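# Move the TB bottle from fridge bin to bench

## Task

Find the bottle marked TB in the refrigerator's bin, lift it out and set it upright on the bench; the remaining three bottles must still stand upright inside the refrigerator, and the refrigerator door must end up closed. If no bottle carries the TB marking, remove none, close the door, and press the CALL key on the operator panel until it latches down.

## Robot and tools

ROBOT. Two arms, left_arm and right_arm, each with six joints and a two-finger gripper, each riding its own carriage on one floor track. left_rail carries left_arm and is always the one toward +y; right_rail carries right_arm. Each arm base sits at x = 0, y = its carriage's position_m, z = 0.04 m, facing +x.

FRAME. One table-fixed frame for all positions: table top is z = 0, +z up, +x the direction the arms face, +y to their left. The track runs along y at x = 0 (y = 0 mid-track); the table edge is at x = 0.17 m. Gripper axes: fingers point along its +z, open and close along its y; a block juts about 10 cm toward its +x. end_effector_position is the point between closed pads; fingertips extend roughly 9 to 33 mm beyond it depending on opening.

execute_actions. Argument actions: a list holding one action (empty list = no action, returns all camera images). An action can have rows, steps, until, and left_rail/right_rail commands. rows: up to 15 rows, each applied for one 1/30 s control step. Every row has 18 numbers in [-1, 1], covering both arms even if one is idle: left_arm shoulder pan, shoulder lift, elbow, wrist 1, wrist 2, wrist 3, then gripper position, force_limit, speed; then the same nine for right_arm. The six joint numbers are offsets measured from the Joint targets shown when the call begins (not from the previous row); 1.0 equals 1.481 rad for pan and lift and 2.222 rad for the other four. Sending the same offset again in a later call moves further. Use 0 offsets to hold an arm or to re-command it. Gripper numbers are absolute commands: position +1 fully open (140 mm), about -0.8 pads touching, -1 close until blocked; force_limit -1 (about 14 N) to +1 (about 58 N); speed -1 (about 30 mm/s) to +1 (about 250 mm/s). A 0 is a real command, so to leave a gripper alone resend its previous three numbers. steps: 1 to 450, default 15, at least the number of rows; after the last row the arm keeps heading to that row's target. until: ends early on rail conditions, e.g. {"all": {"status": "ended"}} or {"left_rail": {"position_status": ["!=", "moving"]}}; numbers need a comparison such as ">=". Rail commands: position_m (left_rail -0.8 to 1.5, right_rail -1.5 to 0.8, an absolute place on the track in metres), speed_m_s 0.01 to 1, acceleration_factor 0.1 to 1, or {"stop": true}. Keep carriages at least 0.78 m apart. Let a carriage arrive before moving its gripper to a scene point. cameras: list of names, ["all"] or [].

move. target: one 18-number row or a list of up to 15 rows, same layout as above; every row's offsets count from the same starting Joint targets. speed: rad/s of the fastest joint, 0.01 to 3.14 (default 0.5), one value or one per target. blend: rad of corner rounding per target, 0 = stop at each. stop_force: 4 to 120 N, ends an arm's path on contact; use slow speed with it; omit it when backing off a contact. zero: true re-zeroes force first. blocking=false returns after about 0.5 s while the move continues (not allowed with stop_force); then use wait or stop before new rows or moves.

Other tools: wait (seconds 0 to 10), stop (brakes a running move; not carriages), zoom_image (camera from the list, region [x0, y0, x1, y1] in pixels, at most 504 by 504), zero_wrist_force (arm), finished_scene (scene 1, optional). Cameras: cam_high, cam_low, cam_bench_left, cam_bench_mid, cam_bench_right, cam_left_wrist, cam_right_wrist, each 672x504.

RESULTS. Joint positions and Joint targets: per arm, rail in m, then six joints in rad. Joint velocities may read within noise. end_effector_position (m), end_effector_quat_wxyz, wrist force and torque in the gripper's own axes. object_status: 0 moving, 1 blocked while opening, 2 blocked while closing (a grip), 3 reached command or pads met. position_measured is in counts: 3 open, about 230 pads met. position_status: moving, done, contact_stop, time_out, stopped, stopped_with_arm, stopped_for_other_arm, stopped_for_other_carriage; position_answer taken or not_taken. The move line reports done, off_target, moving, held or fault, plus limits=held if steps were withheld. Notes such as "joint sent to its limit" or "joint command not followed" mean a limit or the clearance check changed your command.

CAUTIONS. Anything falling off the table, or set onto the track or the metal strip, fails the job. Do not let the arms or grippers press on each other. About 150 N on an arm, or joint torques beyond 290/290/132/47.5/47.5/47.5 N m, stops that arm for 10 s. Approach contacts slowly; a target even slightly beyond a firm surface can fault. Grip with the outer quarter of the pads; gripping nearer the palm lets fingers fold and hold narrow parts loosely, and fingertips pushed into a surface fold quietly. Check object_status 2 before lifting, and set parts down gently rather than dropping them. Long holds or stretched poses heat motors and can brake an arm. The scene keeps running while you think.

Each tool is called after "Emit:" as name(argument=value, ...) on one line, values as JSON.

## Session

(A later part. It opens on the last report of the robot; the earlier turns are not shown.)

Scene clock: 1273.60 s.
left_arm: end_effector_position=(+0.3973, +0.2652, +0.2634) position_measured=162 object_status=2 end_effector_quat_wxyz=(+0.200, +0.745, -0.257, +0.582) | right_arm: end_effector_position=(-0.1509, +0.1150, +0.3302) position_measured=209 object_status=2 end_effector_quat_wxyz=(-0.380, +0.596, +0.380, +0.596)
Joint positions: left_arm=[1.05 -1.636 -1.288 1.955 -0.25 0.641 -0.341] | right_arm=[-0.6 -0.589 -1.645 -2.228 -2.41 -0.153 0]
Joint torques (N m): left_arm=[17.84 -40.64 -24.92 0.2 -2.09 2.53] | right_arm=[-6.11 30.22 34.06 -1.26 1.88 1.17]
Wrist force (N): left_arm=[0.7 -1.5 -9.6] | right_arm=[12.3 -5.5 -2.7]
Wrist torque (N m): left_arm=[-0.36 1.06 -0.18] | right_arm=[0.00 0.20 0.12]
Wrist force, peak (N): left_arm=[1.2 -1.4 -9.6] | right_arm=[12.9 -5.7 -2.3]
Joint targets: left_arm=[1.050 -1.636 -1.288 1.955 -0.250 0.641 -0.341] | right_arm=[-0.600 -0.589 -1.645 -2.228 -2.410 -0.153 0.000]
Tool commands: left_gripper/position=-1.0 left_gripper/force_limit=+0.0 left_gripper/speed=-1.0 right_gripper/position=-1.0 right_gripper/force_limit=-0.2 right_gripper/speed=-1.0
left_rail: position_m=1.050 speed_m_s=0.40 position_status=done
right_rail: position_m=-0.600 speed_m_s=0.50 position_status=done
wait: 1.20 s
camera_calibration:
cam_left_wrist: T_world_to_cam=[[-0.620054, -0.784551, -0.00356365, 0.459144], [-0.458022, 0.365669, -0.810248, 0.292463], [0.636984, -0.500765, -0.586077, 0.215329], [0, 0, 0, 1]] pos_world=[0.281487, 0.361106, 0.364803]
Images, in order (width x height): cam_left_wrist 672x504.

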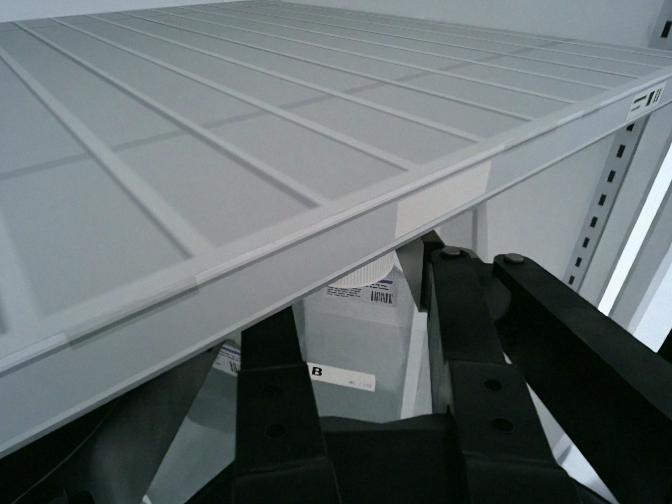

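Emit:
move(target=[[-0.0426,-0.0228,0.0217,0.0105,-0.0261,-0.0210,-1,0,-1,0,0,0,0,0,0,-1,-0.2,-1],[-0.0880,-0.0478,0.0430,0.0284,-0.0528,-0.0474,-1,0,-1,0,0,0,0,0,0,-1,-0.2,-1]], speed=0.05, blend=[0.01,0], stop_force=20, cameras=["cam_left_wrist","cam_high"])

Scene clock: 1336.43 s.
left_arm: end_effector_position=(+0.3323, +0.3116, +0.2678) position_measured=162 object_status=2 end_effector_quat_wxyz=(+0.200, +0.745, -0.257, +0.582) | right_arm: end_effector_position=(-0.1509, +0.1150, +0.3302) position_measured=209 object_status=2 end_effector_quat_wxyz=(-0.380, +0.596, +0.380, +0.596)
Joint positions: left_arm=[1.05 -1.766 -1.359 2.051 -0.187 0.523 -0.446] | right_arm=[-0.6 -0.589 -1.645 -2.228 -2.41 -0.153 0]
Joint torques (N m): left_arm=[-10.48 -70.55 -25.05 4.07 -3.98 -1.67] | right_arm=[-8.29 29.89 31.72 -1.53 1.75 0.97]
Wrist force (N): left_arm=[-8.7 -3.2 -1.3] | right_arm=[12.1 -7.4 -2.1]
Wrist torque (N m): left_arm=[-0.50 0.89 -0.09] | right_arm=[0.05 0.13 0.12]
Wrist force, peak (N): left_arm=[36.3 -7.6 -10.4] | right_arm=[12.3 -7.8 -2.3]
Joint targets: left_arm=[1.050 -1.766 -1.359 2.051 -0.187 0.523 -0.446] | right_arm=[-0.600 -0.589 -1.645 -2.228 -2.410 -0.153 0.000]
left_rail: position_m=1.050 speed_m_s=0.40 position_status=done
right_rail: position_m=-0.600 speed_m_s=0.50 position_status=done
move: done
camera_calibration:
cam_left_wrist: T_world_to_cam=[[-0.619793, -0.784758, -0.00341319, 0.455231], [-0.45803, 0.365272, -0.810422, 0.249519], [0.637232, -0.500731, -0.585836, 0.28239], [0, 0, 0, 1]] pos_world=[0.216488, 0.407505, 0.369204]
Images, in order (width x height): cam_high 672x504, cam_left_wrist 672x504.

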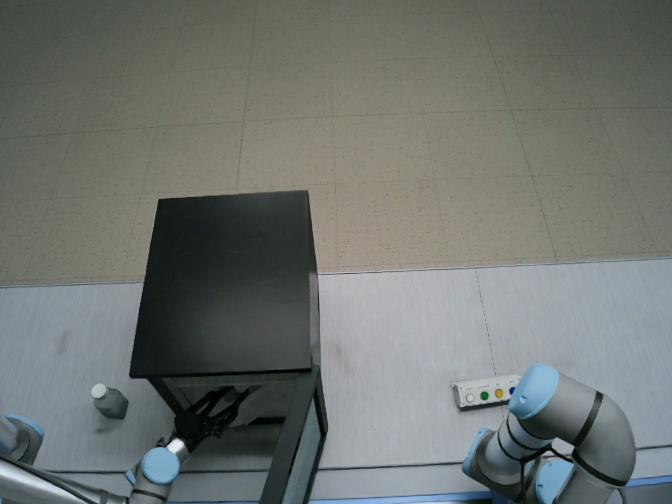

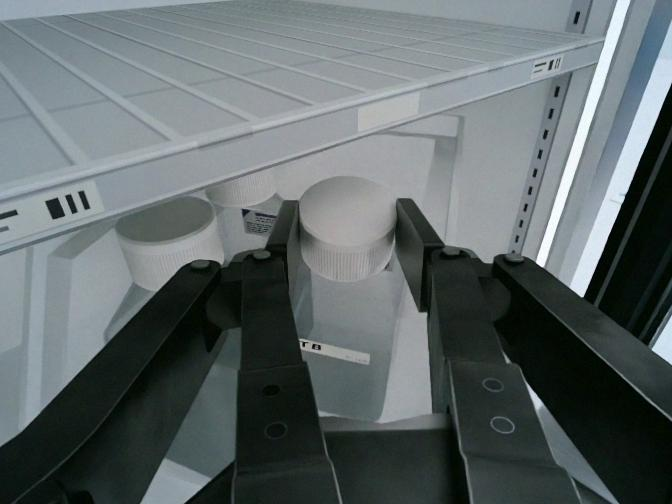

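Emit:
move(target=[[-0.0240,-0.0111,0.0443,-0.1358,-0.0337,0.0845,-1,0,-1,0,0,0,0,0,0,-1,-0.2,-1],[-0.0427,-0.0138,0.0991,-0.3371,-0.0531,0.2191,-1,0,-1,0,0,0,0,0,0,-1,-0.2,-1],[-0.0558,0.0126,0.1471,-0.5531,-0.0502,0.3580,-1,0,-1,0,0,0,0,0,0,-1,-0.2,-1],[-0.0612,0.0804,0.1806,-0.7590,-0.0260,0.4742,-1,0,-1,0,0,0,0,0,0,-1,-0.2,-1]], speed=0.3, blend=[0.03,0.05,0.05,0], stop_force=25, cameras=["cam_left_wrist","cam_high","cam_right_wrist"])

Scene clock: 1355.50 s.
left_arm: end_effector_position=(+0.2917, +0.3453, +0.2643) position_measured=162 object_status=2 end_effector_quat_wxyz=(+0.260, +0.569, -0.196, +0.755) | right_arm: end_effector_position=(-0.1509, +0.1150, +0.3302) position_measured=209 object_status=2 end_effector_quat_wxyz=(-0.380, +0.596, +0.380, +0.596)
Joint positions: left_arm=[1.05 -1.857 -1.24 2.452 -1.873 0.466 0.608] | right_arm=[-0.6 -0.589 -1.645 -2.228 -2.41 -0.153 0]
Joint torques (N m): left_arm=[-12.03 -31.48 -9.11 -8.25 4.14 2.14] | right_arm=[-11.94 31.89 31.41 -1.88 1.94 1.15]
Wrist force (N): left_arm=[-7.8 -2.7 -7.7] | right_arm=[12.2 -7.2 -2.6]
Wrist torque (N m): left_arm=[-0.27 0.53 0.00] | right_arm=[-0.03 0.10 0.12]
Wrist force, peak (N): left_arm=[-8.8 -6.1 -6.0] | right_arm=[12.8 -7.4 -2.6]
Joint targets: left_arm=[1.050 -1.857 -1.240 2.452 -1.873 0.466 0.608] | right_arm=[-0.600 -0.589 -1.645 -2.228 -2.410 -0.153 0.000]
left_rail: position_m=1.050 speed_m_s=0.40 position_status=done
right_rail: position_m=-0.600 speed_m_s=0.50 position_status=done
move: done
camera_calibration:
cam_left_wrist: T_world_to_cam=[[-0.618268, -0.785948, -0.00559553, 0.457004], [-0.0768418, 0.0675299, -0.994754, 0.256036], [0.782202, -0.614594, -0.102145, 0.192297], [0, 0, 0, 1]] pos_world=[0.15181, 0.460076, 0.276892]
cam_right_wrist: T_world_to_cam=[[0.88523, -0.465066, 0.00906172, 0.187484], [-0.170416, -0.342382, -0.923977, 0.30395], [0.432812, 0.816387, -0.382342, 0.277086], [0, 0, 0, 1]] pos_world=[-0.234094, -0.0349501, 0.385085]
Images, in order (width x height): cam_high 672x504, cam_left_wrist 672x504, cam_right_wrist 672x504.

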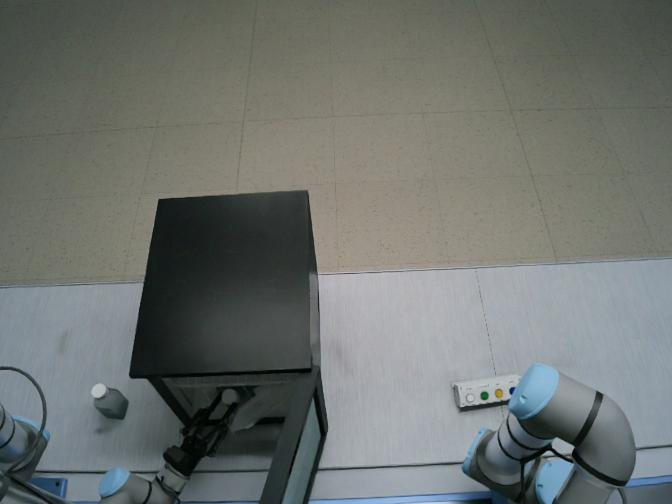

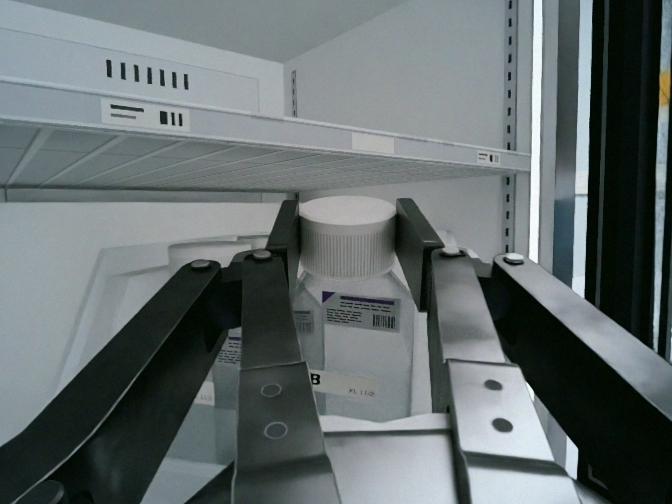

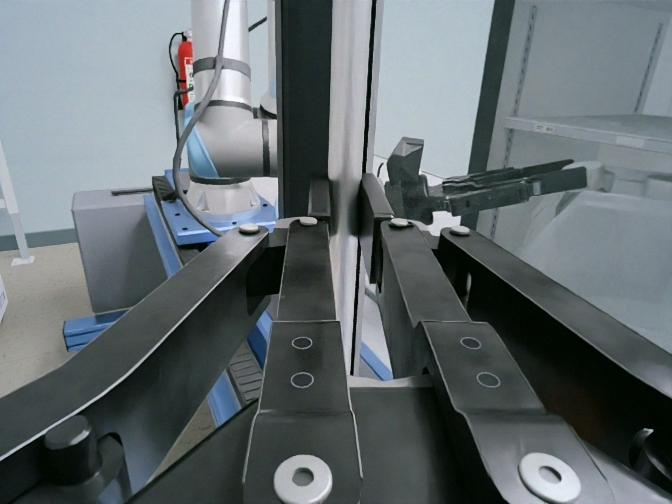

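Emit:
move(target=[[-0.0160,-0.0602,0.0052,0.0211,-0.0087,0.0152,-1,0,-1,0,0,0,0,0,0,-1,-0.2,-1],[-0.0340,-0.1206,0.0087,0.0411,-0.0177,0.0336,-1,0,-1,0,0,0,0,0,0,-1,-0.2,-1]], speed=0.08, blend=[0.02,0], stop_force=12, cameras=["cam_left_wrist","cam_right_wrist"])

Scene clock: 1384.07 s.
left_arm: end_effector_position=(+0.2722, +0.3610, +0.3342) position_measured=162 object_status=2 end_effector_quat_wxyz=(+0.260, +0.569, -0.196, +0.755) | right_arm: end_effector_position=(-0.1509, +0.1150, +0.3302) position_measured=209 object_status=2 end_effector_quat_wxyz=(-0.380, +0.596, +0.380, +0.596)
Joint positions: left_arm=[1.05 -1.907 -1.419 2.471 -1.782 0.426 0.682] | right_arm=[-0.6 -0.589 -1.645 -2.228 -2.41 -0.153 0]
Joint torques (N m): left_arm=[-9.36 -57.61 -18.88 -1.91 1.37 2.33] | right_arm=[-8.51 32.54 33.08 -1.94 1.51 1.16]
Wrist force (N): left_arm=[-10.7 -3.4 -8.7] | right_arm=[13.2 -6.7 -2.4]
Wrist torque (N m): left_arm=[-0.29 0.31 -0.03] | right_arm=[0.02 0.20 0.12]
Wrist force, peak (N): left_arm=[-12.4 -3.5 -8.1] | right_arm=[13.6 -7.1 -2.4]
Joint targets: left_arm=[1.050 -1.907 -1.419 2.471 -1.782 0.426 0.682] | right_arm=[-0.600 -0.589 -1.645 -2.228 -2.410 -0.153 0.000]
left_rail: position_m=1.050 speed_m_s=0.40 position_status=done
right_rail: position_m=-0.600 speed_m_s=0.50 position_status=done
move: done
camera_calibration:
cam_left_wrist: T_world_to_cam=[[-0.617938, -0.786212, -0.00486589, 0.457429], [-0.0774806, 0.0670537, -0.994736, 0.323425], [0.7824, -0.614308, -0.102351, 0.224196], [0, 0, 0, 1]] pos_world=[0.132311, 0.475674, 0.346895]
cam_right_wrist: T_world_to_cam=[[0.88523, -0.465066, 0.00906172, 0.187484], [-0.170416, -0.342382, -0.923977, 0.30395], [0.432812, 0.816387, -0.382342, 0.277086], [0, 0, 0, 1]] pos_world=[-0.234094, -0.0349501, 0.385085]
Images, in order (width x height): cam_left_wrist 672x504, cam_right_wrist 672x504.

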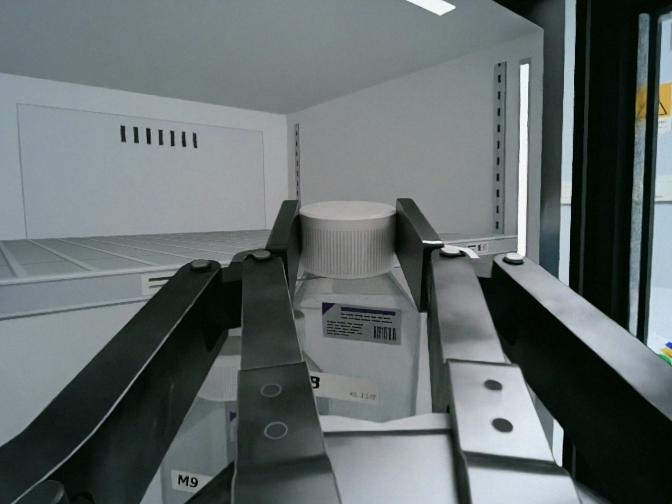

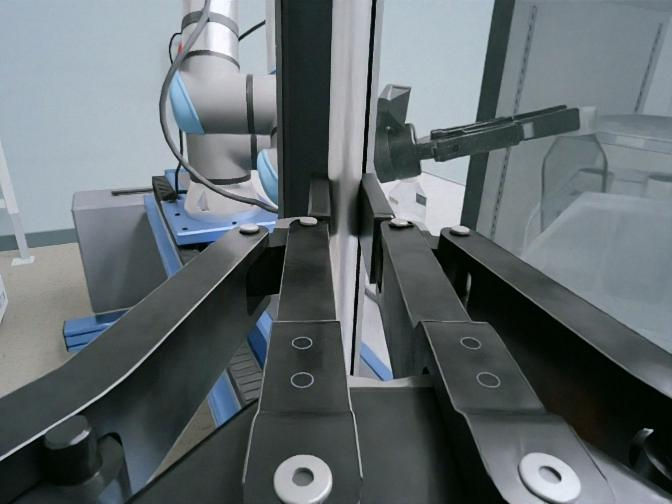

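Emit:
move(target=[[-0.0090,-0.0302,0.0018,0.0100,-0.0045,0.0092,-1,0,-1,0,0,0,0,0,0,-1,-0.2,-1],[-0.0510,-0.0556,0.0240,-0.0407,-0.0240,0.0622,-1,0,-1,0,0,0,0,0,0,-1,-0.2,-1],[-0.0976,-0.0756,0.0455,-0.1204,-0.0426,0.1346,-1,0,-1,0,0,0,0,0,0,-1,-0.2,-1]], speed=0.1, blend=[0.01,0.02,0], stop_force=12, cameras=["cam_left_wrist","cam_high","cam_right_wrist"])

Scene clock: 1396.53 s.
left_arm: end_effector_position=(+0.2210, +0.4007, +0.3692) position_measured=162 object_status=2 end_effector_quat_wxyz=(+0.260, +0.569, -0.196, +0.755) | right_arm: end_effector_position=(-0.1509, +0.1150, +0.3302) position_measured=209 object_status=2 end_effector_quat_wxyz=(-0.380, +0.596, +0.380, +0.596)
Joint positions: left_arm=[1.05 -2.051 -1.531 2.573 -2.05 0.332 0.981] | right_arm=[-0.6 -0.589 -1.645 -2.228 -2.41 -0.153 0]
Joint torques (N m): left_arm=[-10.61 -47.85 -17.67 -8.84 1.05 2.3] | right_arm=[-7.31 30.46 32.98 -1.71 1.31 1.27]
Wrist force (N): left_arm=[-8.5 -2.8 -7.6] | right_arm=[13.1 -6.9 -2.7]
Wrist torque (N m): left_arm=[-0.24 0.78 -0.02] | right_arm=[-0.02 0.11 0.13]
Wrist force, peak (N): left_arm=[-12.0 -2.9 -8.8] | right_arm=[13.8 -7.0 -2.7]
Joint targets: left_arm=[1.050 -2.051 -1.531 2.573 -2.050 0.332 0.981] | right_arm=[-0.600 -0.589 -1.645 -2.228 -2.410 -0.153 0.000]
left_rail: position_m=1.050 speed_m_s=0.40 position_status=done
right_rail: position_m=-0.600 speed_m_s=0.50 position_status=done
move: done
camera_calibration:
cam_left_wrist: T_world_to_cam=[[-0.617825, -0.786301, -0.00483293, 0.457276], [-0.0776654, 0.0671385, -0.994716, 0.351569], [0.782471, -0.614185, -0.102548, 0.292292], [0, 0, 0, 1]] pos_world=[0.0811109, 0.515474, 0.381895]
cam_right_wrist: T_world_to_cam=[[0.88523, -0.465066, 0.00906172, 0.187484], [-0.170416, -0.342382, -0.923977, 0.30395], [0.432812, 0.816387, -0.382342, 0.277086], [0, 0, 0, 1]] pos_world=[-0.234094, -0.0349501, 0.385085]
Images, in order (width x height): cam_high 672x504, cam_left_wrist 672x504, cam_right_wrist 672x504.

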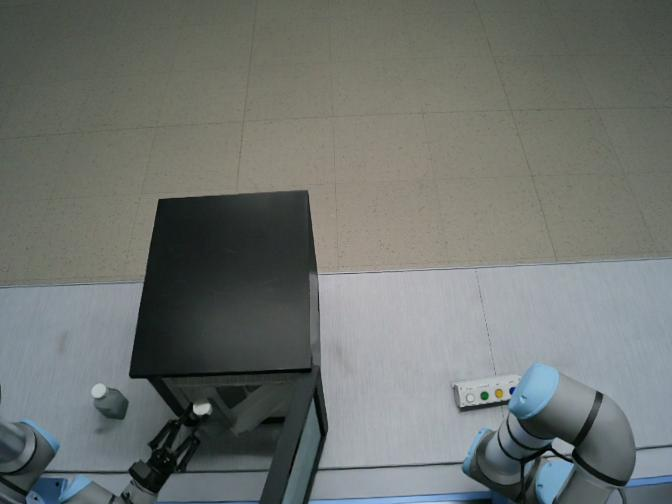

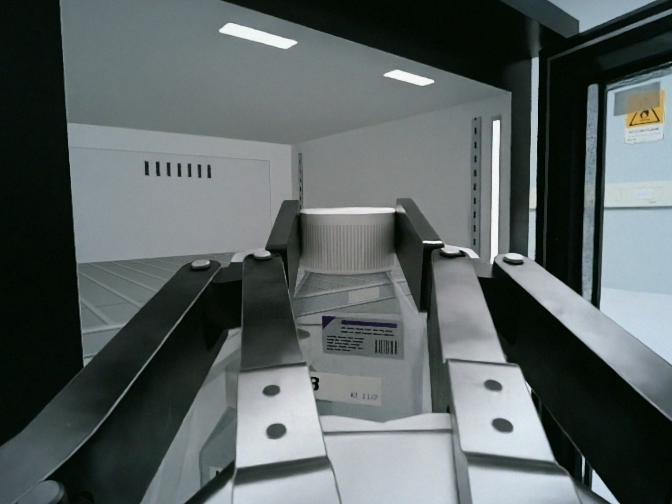

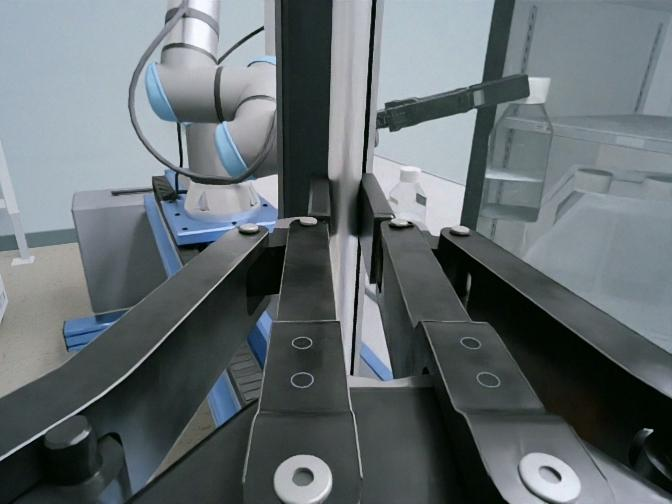

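Emit:
move(target=[-0.1688,0,0,0,0,0,-1,0,-1,0,0,0,0,0,0,-1,-0.2,-1], speed=0.15)

Emit:
execute_actions(actions=[{"left_rail":{"position_m":1.5,"speed_m_s":0.25,"acceleration_factor":0.15},"steps":150,"until":{"left_rail":{"position_status":["!=","moving"]}}}])

Emit:
move(target=[0.2824,-0.0541,-0.0695,0.5592,-0.0935,-0.4415,-1,0,-1,0,0,0,0,0,0,-1,-0.2,-1], speed=0.3, cameras=["cam_left_wrist","cam_bench_left","cam_high"])

Emit:
zoom_image(camera="cam_bench_left", region=[180, 200, 380, 360])

Scene clock: 1420.87 s.
left_arm: end_effector_position=(+0.0536, +0.3662, +0.3692) position_measured=162 object_status=2 end_effector_quat_wxyz=(+0.352, +0.540, -0.265, +0.717) | right_arm: end_effector_position=(-0.1509, +0.1150, +0.3302) position_measured=209 object_status=2 end_effector_quat_wxyz=(-0.380, +0.596, +0.380, +0.596)
Joint positions: left_arm=[1.05 -2.301 -1.531 2.573 -2.05 0.332 0.981] | right_arm=[-0.6 -0.589 -1.645 -2.228 -2.41 -0.153 0]
Joint torques (N m): left_arm=[-11.41 -45.71 -27.42 -8.59 3.39 2.1] | right_arm=[-7.38 35.03 30.58 -1.94 1.38 1.35]
Wrist force (N): left_arm=[-7.8 -3.3 -7.1] | right_arm=[13.4 -6.9 -2.1]
Wrist torque (N m): left_arm=[-0.38 0.61 -0.06] | right_arm=[-0.02 0.07 0.13]
Wrist force, peak (N): left_arm=[-8.4 -3.1 -7.6] | right_arm=[13.6 -7.0 -2.4]
Joint targets: left_arm=[1.050 -2.302 -1.531 2.573 -2.050 0.332 0.981] | right_arm=[-0.600 -0.589 -1.645 -2.228 -2.410 -0.153 0.000]
left_rail: position_m=1.050 speed_m_s=0.40 position_status=done
right_rail: position_m=-0.600 speed_m_s=0.50 position_status=done
move: done

Scene clock: 1423.83 s.
left_arm: end_effector_position=(+0.0535, +0.8160, +0.3692) position_measured=162 object_status=2 end_effector_quat_wxyz=(+0.352, +0.540, -0.265, +0.717) | right_arm: end_effector_position=(-0.1509, +0.1150, +0.3302) position_measured=209 object_status=2 end_effector_quat_wxyz=(-0.380, +0.596, +0.380, +0.596)
Joint positions: left_arm=[1.5 -2.302 -1.531 2.573 -2.05 0.332 0.981] | right_arm=[-0.6 -0.589 -1.645 -2.228 -2.41 -0.153 0]
Joint torques (N m): left_arm=[-3.65 -40.5 -40.31 -6.48 4.71 2] | right_arm=[-4.66 32.94 32.7 -2.48 1.51 1.17]
Wrist force (N): left_arm=[-7.4 -3.3 -7.2] | right_arm=[12.9 -6.4 -2.5]
Wrist torque (N m): left_arm=[-0.37 0.53 -0.06] | right_arm=[0.09 0.16 0.13]
Wrist force, peak (N): left_arm=[-8.2 -3.9 -7.8] | right_arm=[13.2 -7.2 -2.1]
Joint targets: left_arm=[1.500 -2.302 -1.531 2.573 -2.050 0.332 0.981] | right_arm=[-0.600 -0.589 -1.645 -2.228 -2.410 -0.153 0.000]
Tool commands: left_gripper/position=-1.0 left_gripper/force_limit=+0.0 left_gripper/speed=-1.0 right_gripper/position=-1.0 right_gripper/force_limit=-0.2 right_gripper/speed=-1.0
left_rail: position_m=1.500 speed_m_s=0.25 position_status=done
right_rail: position_m=-0.600 speed_m_s=0.50 position_status=done

Scene clock: 1428.53 s.
left_arm: end_effector_position=(+0.3604, +0.9495, +0.3001) position_measured=162 object_status=2 end_effector_quat_wxyz=(+0.153, +0.690, -0.153, +0.690) | right_arm: end_effector_position=(-0.1509, +0.1150, +0.3302) position_measured=209 object_status=2 end_effector_quat_wxyz=(-0.380, +0.596, +0.380, +0.596)
Joint positions: left_arm=[1.5 -1.883 -1.611 2.418 -0.807 0.124 0.001] | right_arm=[-0.6 -0.589 -1.645 -2.228 -2.41 -0.153 0]
Joint torques (N m): left_arm=[18.87 -48.74 -53.38 3.06 -2.23 -1.72] | right_arm=[-9.59 33.68 31 -2.23 1.14 1.64]
Wrist force (N): left_arm=[-8.3 -2.9 -6.1] | right_arm=[12.9 -6.9 -2.3]
Wrist torque (N m): left_arm=[-0.37 0.83 0.07] | right_arm=[0.00 0.13 0.12]
Wrist force, peak (N): left_arm=[-8.8 -2.8 -7.3] | right_arm=[13.4 -7.0 -2.5]
Joint targets: left_arm=[1.500 -1.883 -1.611 2.418 -0.807 0.124 0.000] | right_arm=[-0.600 -0.589 -1.645 -2.228 -2.410 -0.153 0.000]
left_rail: position_m=1.500 speed_m_s=0.25 position_status=done
right_rail: position_m=-0.600 speed_m_s=0.50 position_status=done
move: done
camera_calibration:
cam_left_wrist: T_world_to_cam=[[-0.42699, -0.904242, -0.00507002, 1.01787], [-0.334872, 0.163332, -0.928, 0.238132], [0.839964, -0.394549, -0.372547, 0.364844], [0, 0, 0, 1]] pos_world=[0.207909, 1.02546, 0.362068]
Images, in order (width x height): cam_high 672x504, cam_bench_left 672x504, cam_left_wrist 672x504.

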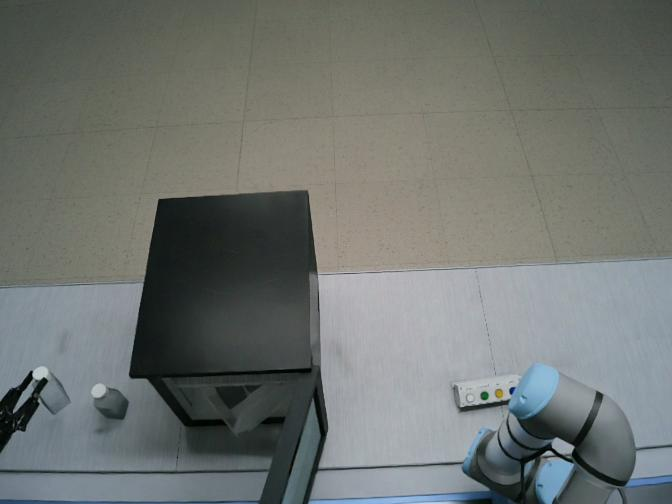

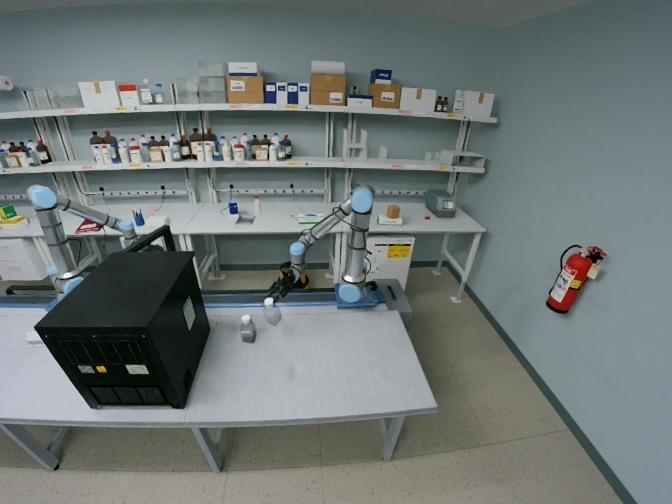

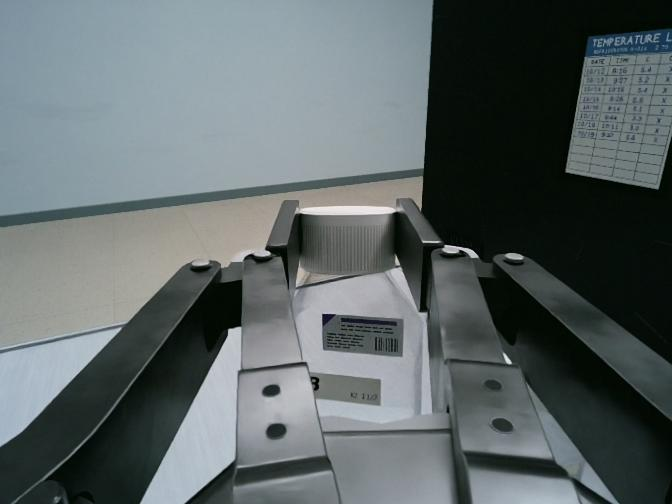

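Scaled by 2.520 from the camera's 672x504 image, which has a finer 960x720 frame.

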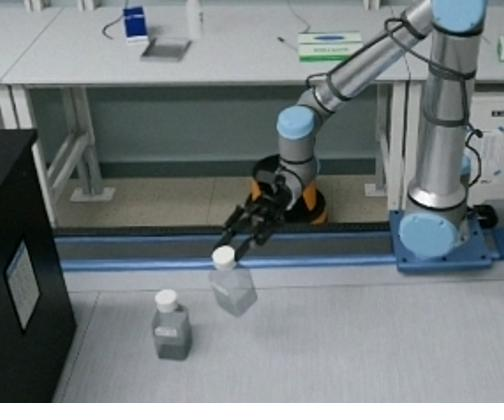

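Emit:
move(target=[-0.0905,0.3233,0.0570,-0.9794,0.0227,0.7069,-1,0,-1,0,0,0,0,0,0,-1,-0.2,-1], speed=0.4, cameras=["cam_left_wrist","cam_bench_left","cam_high"])

Emit:
zoom_image(camera="cam_bench_left", region=[180, 200, 380, 360])

Scene clock: 1458.00 s.
left_arm: end_effector_position=(+0.2566, +0.8557, +0.2699) position_measured=162 object_status=2 end_effector_quat_wxyz=(+0.169, +0.627, -0.143, +0.747) | right_arm: end_effector_position=(-0.1509, +0.1150, +0.3302) position_measured=209 object_status=2 end_effector_quat_wxyz=(-0.380, +0.596, +0.380, +0.596)
Joint positions: left_arm=[1.5 -2.017 -1.132 2.545 -2.983 0.174 1.571] | right_arm=[-0.6 -0.589 -1.645 -2.228 -2.41 -0.153 0]
Joint torques (N m): left_arm=[-9.41 -31.91 0.59 -8.64 5.9 2.1] | right_arm=[-3.87 34.15 30.82 -2.51 0.98 0.76]
Wrist force (N): left_arm=[-8.4 -3.3 -6.6] | right_arm=[12.7 -6.6 -2.6]
Wrist torque (N m): left_arm=[-0.35 0.80 -0.15] | right_arm=[0.05 0.20 0.13]
Wrist force, peak (N): left_arm=[-8.9 -3.1 -7.0] | right_arm=[13.5 -7.3 -2.2]
Joint targets: left_arm=[1.500 -2.017 -1.132 2.545 -2.983 0.174 1.571] | right_arm=[-0.600 -0.589 -1.645 -2.228 -2.410 -0.153 0.000]
left_rail: position_m=1.500 speed_m_s=0.25 position_status=done
right_rail: position_m=-0.600 speed_m_s=0.50 position_status=done
move: done
camera_calibration:
cam_left_wrist: T_world_to_cam=[[-0.435224, -0.900303, -0.00582127, 0.887477], [-0.182896, 0.0947427, -0.978557, 0.224024], [0.881549, -0.424827, -0.205896, 0.37409], [0, 0, 0, 1]] pos_world=[0.097446, 0.936697, 0.30141]
Images, in order (width x height): cam_high 672x504, cam_bench_left 672x504, cam_left_wrist 672x504.

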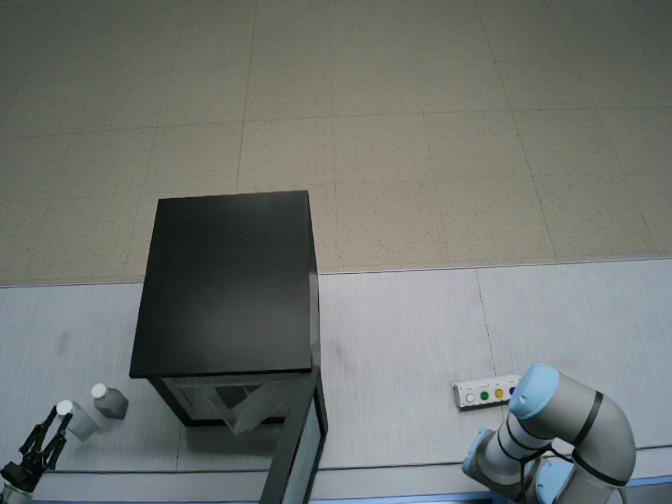

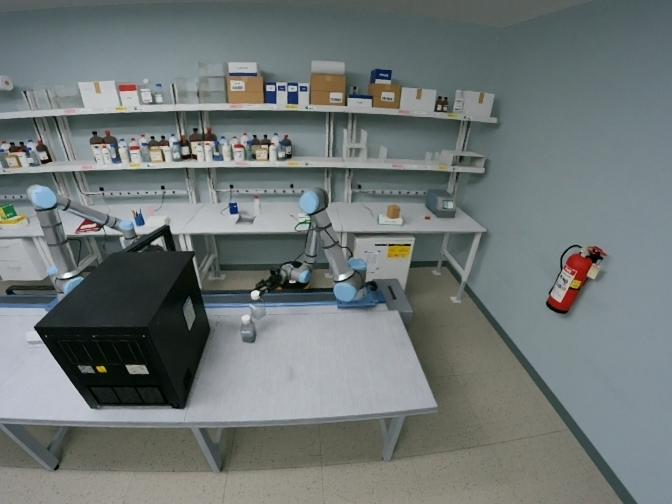

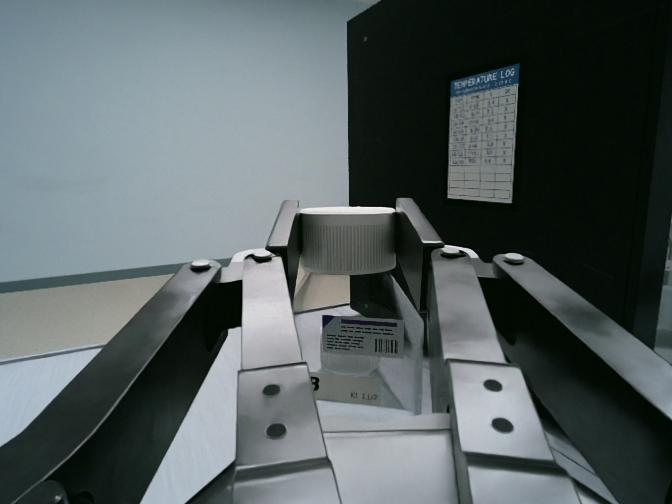

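Scaled by 2.520 from the camera's 672x504 image, which has a finer 960x720 frame.

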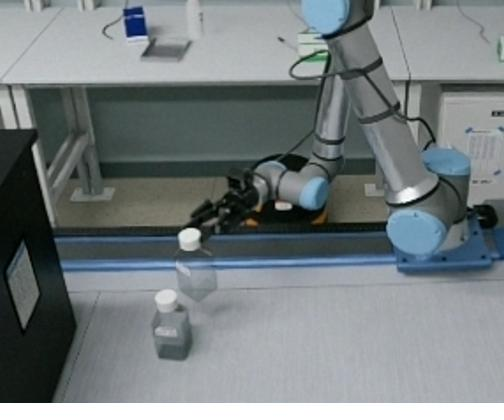

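Emit:
move(target=[0,0.1929,-0.0124,-0.1161,0,0,-1,0,-1,0,0,0,0,0,0,-1,-0.2,-1], speed=0.06, stop_force=5, cameras=["cam_left_wrist","cam_bench_left"])

Emit:
zoom_image(camera="cam_bench_left", region=[180, 200, 380, 360])

Scene clock: 1469.53 s.
left_arm: end_effector_position=(+0.2572, +0.8569, +0.1697) position_measured=162 object_status=2 end_effector_quat_wxyz=(+0.169, +0.627, -0.143, +0.747) | right_arm: end_effector_position=(-0.1509, +0.1150, +0.3302) position_measured=209 object_status=2 end_effector_quat_wxyz=(-0.380, +0.596, +0.380, +0.596)
Joint positions: left_arm=[1.5 -2.017 -0.846 2.517 -3.241 0.174 1.571] | right_arm=[-0.6 -0.589 -1.645 -2.228 -2.41 -0.153 0]
Joint torques (N m): left_arm=[-5.08 -40.17 -15.51 -8.66 4.99 2.16] | right_arm=[-6.45 34.13 30.62 -3.24 1.17 0.84]
Wrist force (N): left_arm=[-8.1 -2.6 -6.4] | right_arm=[13.0 -7.1 -2.5]
Wrist torque (N m): left_arm=[-0.13 0.70 -0.10] | right_arm=[-0.06 0.14 0.13]
Wrist force, peak (N): left_arm=[-8.8 -3.4 -6.8] | right_arm=[13.6 -7.0 -2.5]
Joint targets: left_arm=[1.500 -2.017 -0.846 2.517 -3.241 0.174 1.571] | right_arm=[-0.600 -0.589 -1.645 -2.228 -2.410 -0.153 0.000]
left_rail: position_m=1.500 speed_m_s=0.25 position_status=done
right_rail: position_m=-0.600 speed_m_s=0.50 position_status=done
move: done
camera_calibration:
cam_left_wrist: T_world_to_cam=[[-0.435183, -0.900322, -0.00605792, 0.888297], [-0.182806, 0.0949458, -0.978554, 0.125866], [0.881588, -0.424742, -0.205903, 0.353378], [0, 0, 0, 1]] pos_world=[0.0980463, 0.937898, 0.201309]
Images, in order (width x height): cam_bench_left 672x504, cam_left_wrist 672x504.

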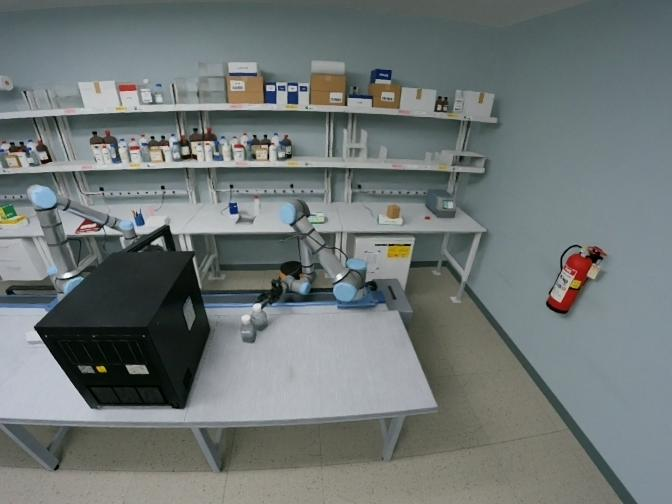

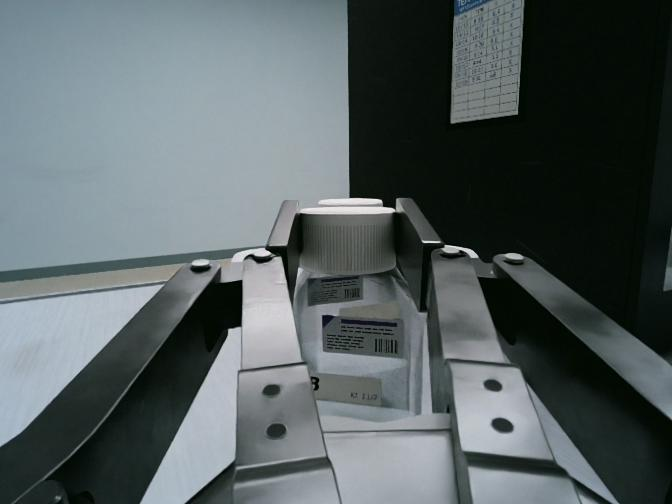

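Scaled by 2.520 from the camera's 672x504 image, which has a finer 960x720 frame.

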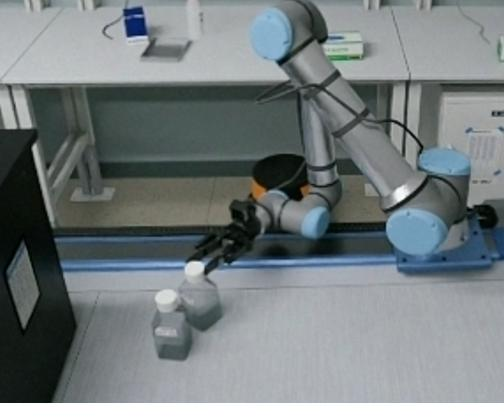

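Emit:
move(target=[0,0.0212,-0.0035,-0.0107,0,0,-1,0,-1,0,0,0,0,0,0,-1,-0.2,-1], speed=0.03, stop_force=5, cameras=["cam_left_wrist"])

Scene clock: 1480.93 s.
left_arm: end_effector_position=(+0.2571, +0.8567, +0.1669) position_measured=162 object_status=2 end_effector_quat_wxyz=(+0.169, +0.627, -0.143, +0.747) | right_arm: end_effector_position=(-0.1509, +0.1150, +0.3302) position_measured=209 object_status=2 end_effector_quat_wxyz=(-0.380, +0.596, +0.380, +0.596)
Joint positions: left_arm=[1.5 -2.017 -0.838 2.515 -3.247 0.174 1.571] | right_arm=[-0.6 -0.589 -1.645 -2.228 -2.41 -0.153 0]
Joint torques (N m): left_arm=[-6.74 -73.61 14.28 -1.21 1.86 2.1] | right_arm=[-4.19 33.01 29.21 -3.26 0.6 0.7]
Wrist force (N): left_arm=[-2.3 -2.4 -6.7] | right_arm=[13.2 -6.7 -2.4]
Wrist torque (N m): left_arm=[-0.25 0.99 -0.08] | right_arm=[0.01 0.12 0.12]
Wrist force, peak (N): left_arm=[8.8 -1.3 -7.3] | right_arm=[13.4 -7.1 -2.5]
Joint targets: left_arm=[1.500 -2.017 -0.838 2.515 -3.247 0.174 1.571] | right_arm=[-0.600 -0.589 -1.645 -2.228 -2.410 -0.153 0.000]
left_rail: position_m=1.500 speed_m_s=0.25 position_status=done
right_rail: position_m=-0.600 speed_m_s=0.50 position_status=done
move: contact (left_arm); left_arm: the shoulder lift is farthest, 0.024 rad from its target
camera_calibration:
cam_left_wrist: T_world_to_cam=[[-0.435183, -0.900322, -0.00605792, 0.888056], [-0.182806, 0.0949458, -0.978554, 0.123028], [0.881588, -0.424742, -0.205903, 0.352784], [0, 0, 0, 1]] pos_world=[0.0979463, 0.937698, 0.198409]
Images, in order (width x height): cam_left_wrist 672x504.

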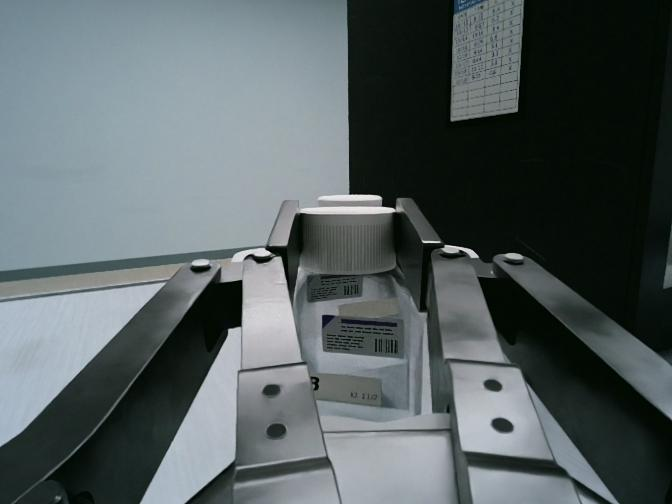

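Emit:
move(target=[0,0,0,0,0,0,-0.05,0,-1,0,0,0,0,0,0,-1,-0.2,-1], cameras=["cam_left_wrist","cam_bench_left"])

Emit:
zoom_image(camera="cam_bench_left", region=[180, 200, 380, 360])

Scene clock: 1486.40 s.
left_arm: end_effector_position=(+0.2571, +0.8567, +0.1669) position_measured=135 object_status=0 end_effector_quat_wxyz=(+0.169, +0.627, -0.143, +0.747) | right_arm: end_effector_position=(-0.1509, +0.1150, +0.3302) position_measured=209 object_status=2 end_effector_quat_wxyz=(-0.380, +0.596, +0.380, +0.596)
Joint positions: left_arm=[1.5 -2.017 -0.838 2.515 -3.247 0.174 1.571] | right_arm=[-0.6 -0.589 -1.645 -2.228 -2.41 -0.153 0]
Joint torques (N m): left_arm=[-1.1 -74.02 8.21 -1.56 3.4 2.14] | right_arm=[-7.13 34.95 30.27 -2.84 0.6 0.63]
Wrist force (N): left_arm=[-4.8 -3.0 -5.8] | right_arm=[13.1 -6.5 -2.3]
Wrist torque (N m): left_arm=[-0.24 0.90 -0.08] | right_arm=[0.07 0.11 0.13]
Wrist force, peak (N): left_arm=[-5.0 -3.1 -5.9] | right_arm=[13.3 -7.0 -2.5]
Joint targets: left_arm=[1.500 -2.017 -0.838 2.515 -3.247 0.174 1.571] | right_arm=[-0.600 -0.589 -1.645 -2.228 -2.410 -0.153 0.000]
left_rail: position_m=1.500 speed_m_s=0.25 position_status=done
right_rail: position_m=-0.600 speed_m_s=0.50 position_status=done
move: done
camera_calibration:
cam_left_wrist: T_world_to_cam=[[-0.435183, -0.900322, -0.00605792, 0.888056], [-0.182806, 0.0949458, -0.978554, 0.123028], [0.881588, -0.424742, -0.205903, 0.352784], [0, 0, 0, 1]] pos_world=[0.0979463, 0.937698, 0.198409]
Images, in order (width x height): cam_bench_left 672x504, cam_left_wrist 672x504.

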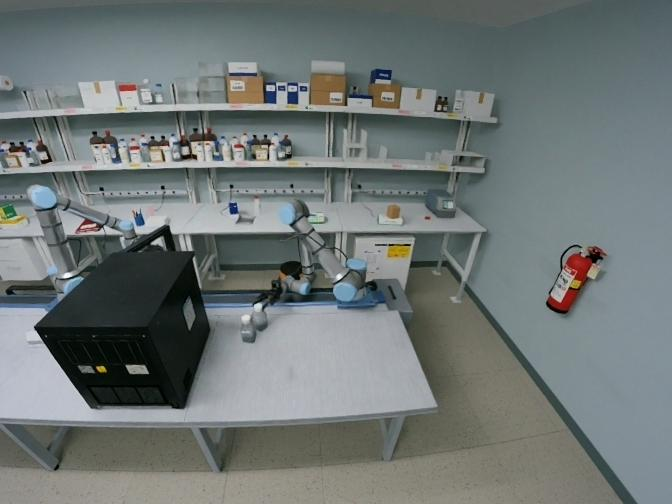

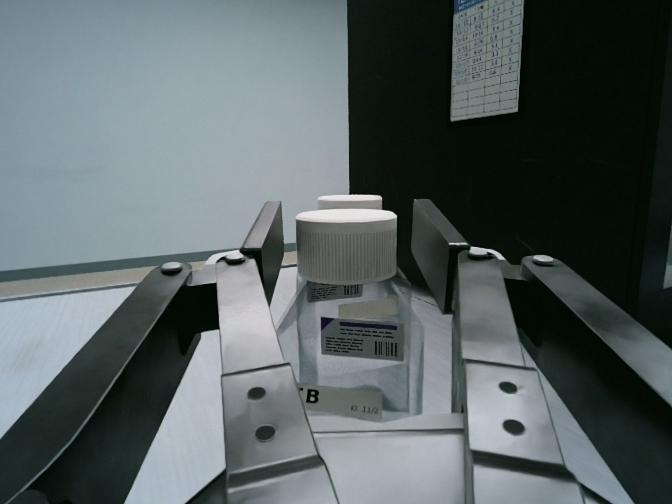

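Scaled by 2.520 from the camera's 672x504 image, which has a finer 960x720 frame.

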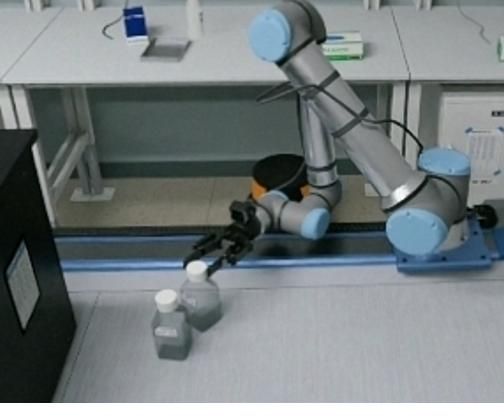

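Emit:
move(target=[0,-0.1986,0.0133,0.1187,0,0,-0.05,0,-1,0,0,0,0,0,0,-1,-0.2,-1], speed=0.15)

Emit:
execute_actions(actions=[{"left_rail":{"position_m":1.25,"speed_m_s":0.4,"acceleration_factor":0.4},"steps":90,"until":{"left_rail":{"position_status":["!=","moving"]}}}])

Emit:
move(target=[-0.0311,-0.0032,-0.2267,0.9358,-0.2210,-0.7069,-0.05,0,-1,0,0,0,0,0,0,-1,-0.2,-1], speed=0.7)

Emit:
execute_actions(actions=[{"left_rail":{"position_m":0.97},"steps":90,"until":{"left_rail":{"position_status":["!=","moving"]}}}], cameras=["cam_left_wrist","cam_high"])

Scene clock: 1507.60 s.
left_arm: end_effector_position=(+0.2567, +0.8558, +0.2701) position_measured=135 object_status=3 end_effector_quat_wxyz=(+0.170, +0.627, -0.142, +0.747) | right_arm: end_effector_position=(-0.1509, +0.1150, +0.3302) position_measured=209 object_status=2 end_effector_quat_wxyz=(-0.380, +0.596, +0.380, +0.596)
Joint positions: left_arm=[1.5 -2.017 -1.132 2.545 -2.984 0.174 1.571] | right_arm=[-0.6 -0.589 -1.645 -2.228 -2.41 -0.153 0]
Joint torques (N m): left_arm=[2.73 -65.7 1.3 -0.96 3.63 2.05] | right_arm=[-4.09 34.26 30.91 -3.5 0.61 0.68]
Wrist force (N): left_arm=[-5.2 -3.5 -6.1] | right_arm=[12.9 -6.8 -2.4]
Wrist torque (N m): left_arm=[-0.40 1.03 -0.14] | right_arm=[0.00 0.15 0.12]
Wrist force, peak (N): left_arm=[-4.8 -3.7 -6.3] | right_arm=[13.3 -7.1 -2.6]
Joint targets: left_arm=[1.500 -2.017 -1.132 2.545 -2.984 0.174 1.571] | right_arm=[-0.600 -0.589 -1.645 -2.228 -2.410 -0.153 0.000]
left_rail: position_m=1.500 speed_m_s=0.25 position_status=done
right_rail: position_m=-0.600 speed_m_s=0.50 position_status=done
move: done

Scene clock: 1509.07 s.
left_arm: end_effector_position=(+0.2567, +0.6060, +0.2701) position_measured=135 object_status=3 end_effector_quat_wxyz=(+0.170, +0.627, -0.142, +0.747) | right_arm: end_effector_position=(-0.1509, +0.1150, +0.3302) position_measured=209 object_status=2 end_effector_quat_wxyz=(-0.380, +0.596, +0.380, +0.596)
Joint positions: left_arm=[1.25 -2.017 -1.132 2.545 -2.984 0.174 1.571] | right_arm=[-0.6 -0.589 -1.645 -2.228 -2.41 -0.153 0]
Joint torques (N m): left_arm=[2.94 -61.17 -26.04 -2.63 3.19 2.22] | right_arm=[-6.71 34.98 30.48 -3.77 1.16 0.58]
Wrist force (N): left_arm=[-4.7 -3.7 -5.8] | right_arm=[12.7 -6.8 -2.4]
Wrist torque (N m): left_arm=[-0.45 0.91 -0.15] | right_arm=[0.01 0.19 0.13]
Wrist force, peak (N): left_arm=[-4.9 -5.9 -7.0] | right_arm=[13.3 -6.9 -2.7]
Joint targets: left_arm=[1.250 -2.017 -1.132 2.545 -2.984 0.174 1.571] | right_arm=[-0.600 -0.589 -1.645 -2.228 -2.410 -0.153 0.000]
Tool commands: left_gripper/position=-0.05 left_gripper/force_limit=+0.0 left_gripper/speed=-1.0 right_gripper/position=-1.0 right_gripper/force_limit=-0.2 right_gripper/speed=-1.0
left_rail: position_m=1.250 speed_m_s=0.40 position_status=done
right_rail: position_m=-0.600 speed_m_s=0.50 position_status=done

Scene clock: 1512.73 s.
left_arm: end_effector_position=(+0.1999, +0.5697, +0.2076) position_measured=135 object_status=3 end_effector_quat_wxyz=(+0.062, +0.704, -0.062, +0.704) | right_arm: end_effector_position=(-0.1509, +0.1150, +0.3302) position_measured=209 object_status=2 end_effector_quat_wxyz=(-0.380, +0.596, +0.380, +0.596)
Joint positions: left_arm=[1.25 -2.063 -1.137 2.041 -0.904 -0.317 0.001] | right_arm=[-0.6 -0.589 -1.645 -2.228 -2.41 -0.153 0]
Joint torques (N m): left_arm=[-10.12 -83.15 -45.4 4.76 -2.1 -1.64] | right_arm=[-4.57 38.64 30.92 -3.76 0.95 0.67]
Wrist force (N): left_arm=[-4.9 -3.7 -5.2] | right_arm=[12.8 -7.3 -2.3]
Wrist torque (N m): left_arm=[-0.54 0.97 0.14] | right_arm=[-0.11 0.18 0.12]
Wrist force, peak (N): left_arm=[-5.1 -3.5 -6.3] | right_arm=[13.4 -7.2 -2.5]
Joint targets: left_arm=[1.250 -2.063 -1.137 2.041 -0.904 -0.317 0.000] | right_arm=[-0.600 -0.589 -1.645 -2.228 -2.410 -0.153 0.000]
left_rail: position_m=1.250 speed_m_s=0.40 position_status=done
right_rail: position_m=-0.600 speed_m_s=0.50 position_status=done
move: done

Scene clock: 1514.27 s.
left_arm: end_effector_position=(+0.1999, +0.2897, +0.2077) position_measured=135 object_status=3 end_effector_quat_wxyz=(+0.062, +0.704, -0.062, +0.704) | right_arm: end_effector_position=(-0.1509, +0.1150, +0.3302) position_measured=209 object_status=2 end_effector_quat_wxyz=(-0.380, +0.596, +0.380, +0.596)
Joint positions: left_arm=[0.97 -2.063 -1.137 2.041 -0.904 -0.317 0] | right_arm=[-0.6 -0.589 -1.645 -2.228 -2.41 -0.153 0]
Joint torques (N m): left_arm=[-3.56 -67.18 -28.59 3.25 0.54 -2.09] | right_arm=[-3.05 35.37 31.04 -3.74 1.19 0.38]
Wrist force (N): left_arm=[-4.8 -3.7 -5.4] | right_arm=[13.1 -7.0 -2.6]
Wrist torque (N m): left_arm=[-0.54 0.92 0.14] | right_arm=[-0.04 0.09 0.12]
Wrist force, peak (N): left_arm=[-5.2 -5.1 -5.6] | right_arm=[13.2 -7.1 -2.5]
Joint targets: left_arm=[0.970 -2.063 -1.137 2.041 -0.904 -0.317 0.000] | right_arm=[-0.600 -0.589 -1.645 -2.228 -2.410 -0.153 0.000]
Tool commands: left_gripper/position=-0.05 left_gripper/force_limit=+0.0 left_gripper/speed=-1.0 right_gripper/position=-1.0 right_gripper/force_limit=-0.2 right_gripper/speed=-1.0
left_rail: position_m=0.970 speed_m_s=0.40 position_status=done
right_rail: position_m=-0.600 speed_m_s=0.50 position_status=done
camera_calibration:
cam_left_wrist: T_world_to_cam=[[-0.179574, -0.983734, -0.00446469, 0.325611], [-0.365769, 0.0709802, -0.927995, 0.239289], [0.913218, -0.16501, -0.372565, 0.12389], [0, 0, 0, 1]] pos_world=[0.0328568, 0.323773, 0.26967]
Images, in order (width x height): cam_high 672x504, cam_left_wrist 672x504.

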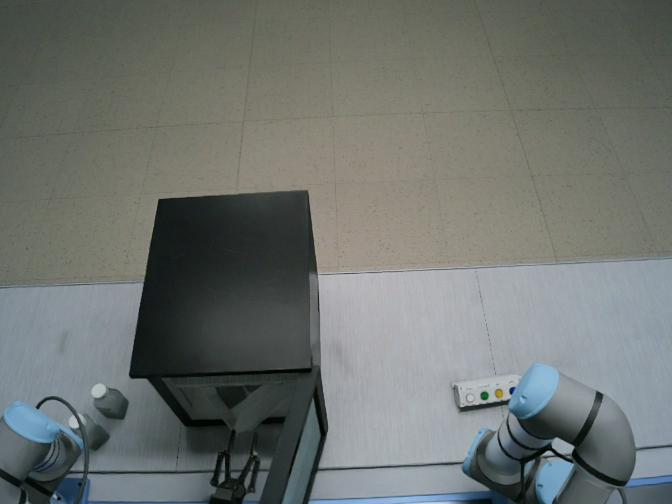

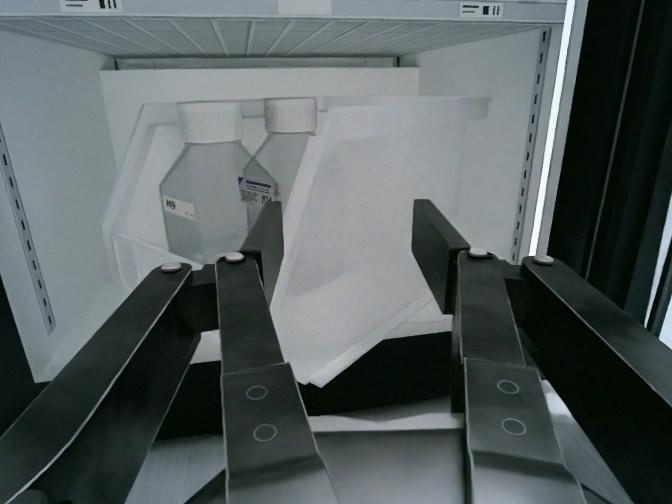

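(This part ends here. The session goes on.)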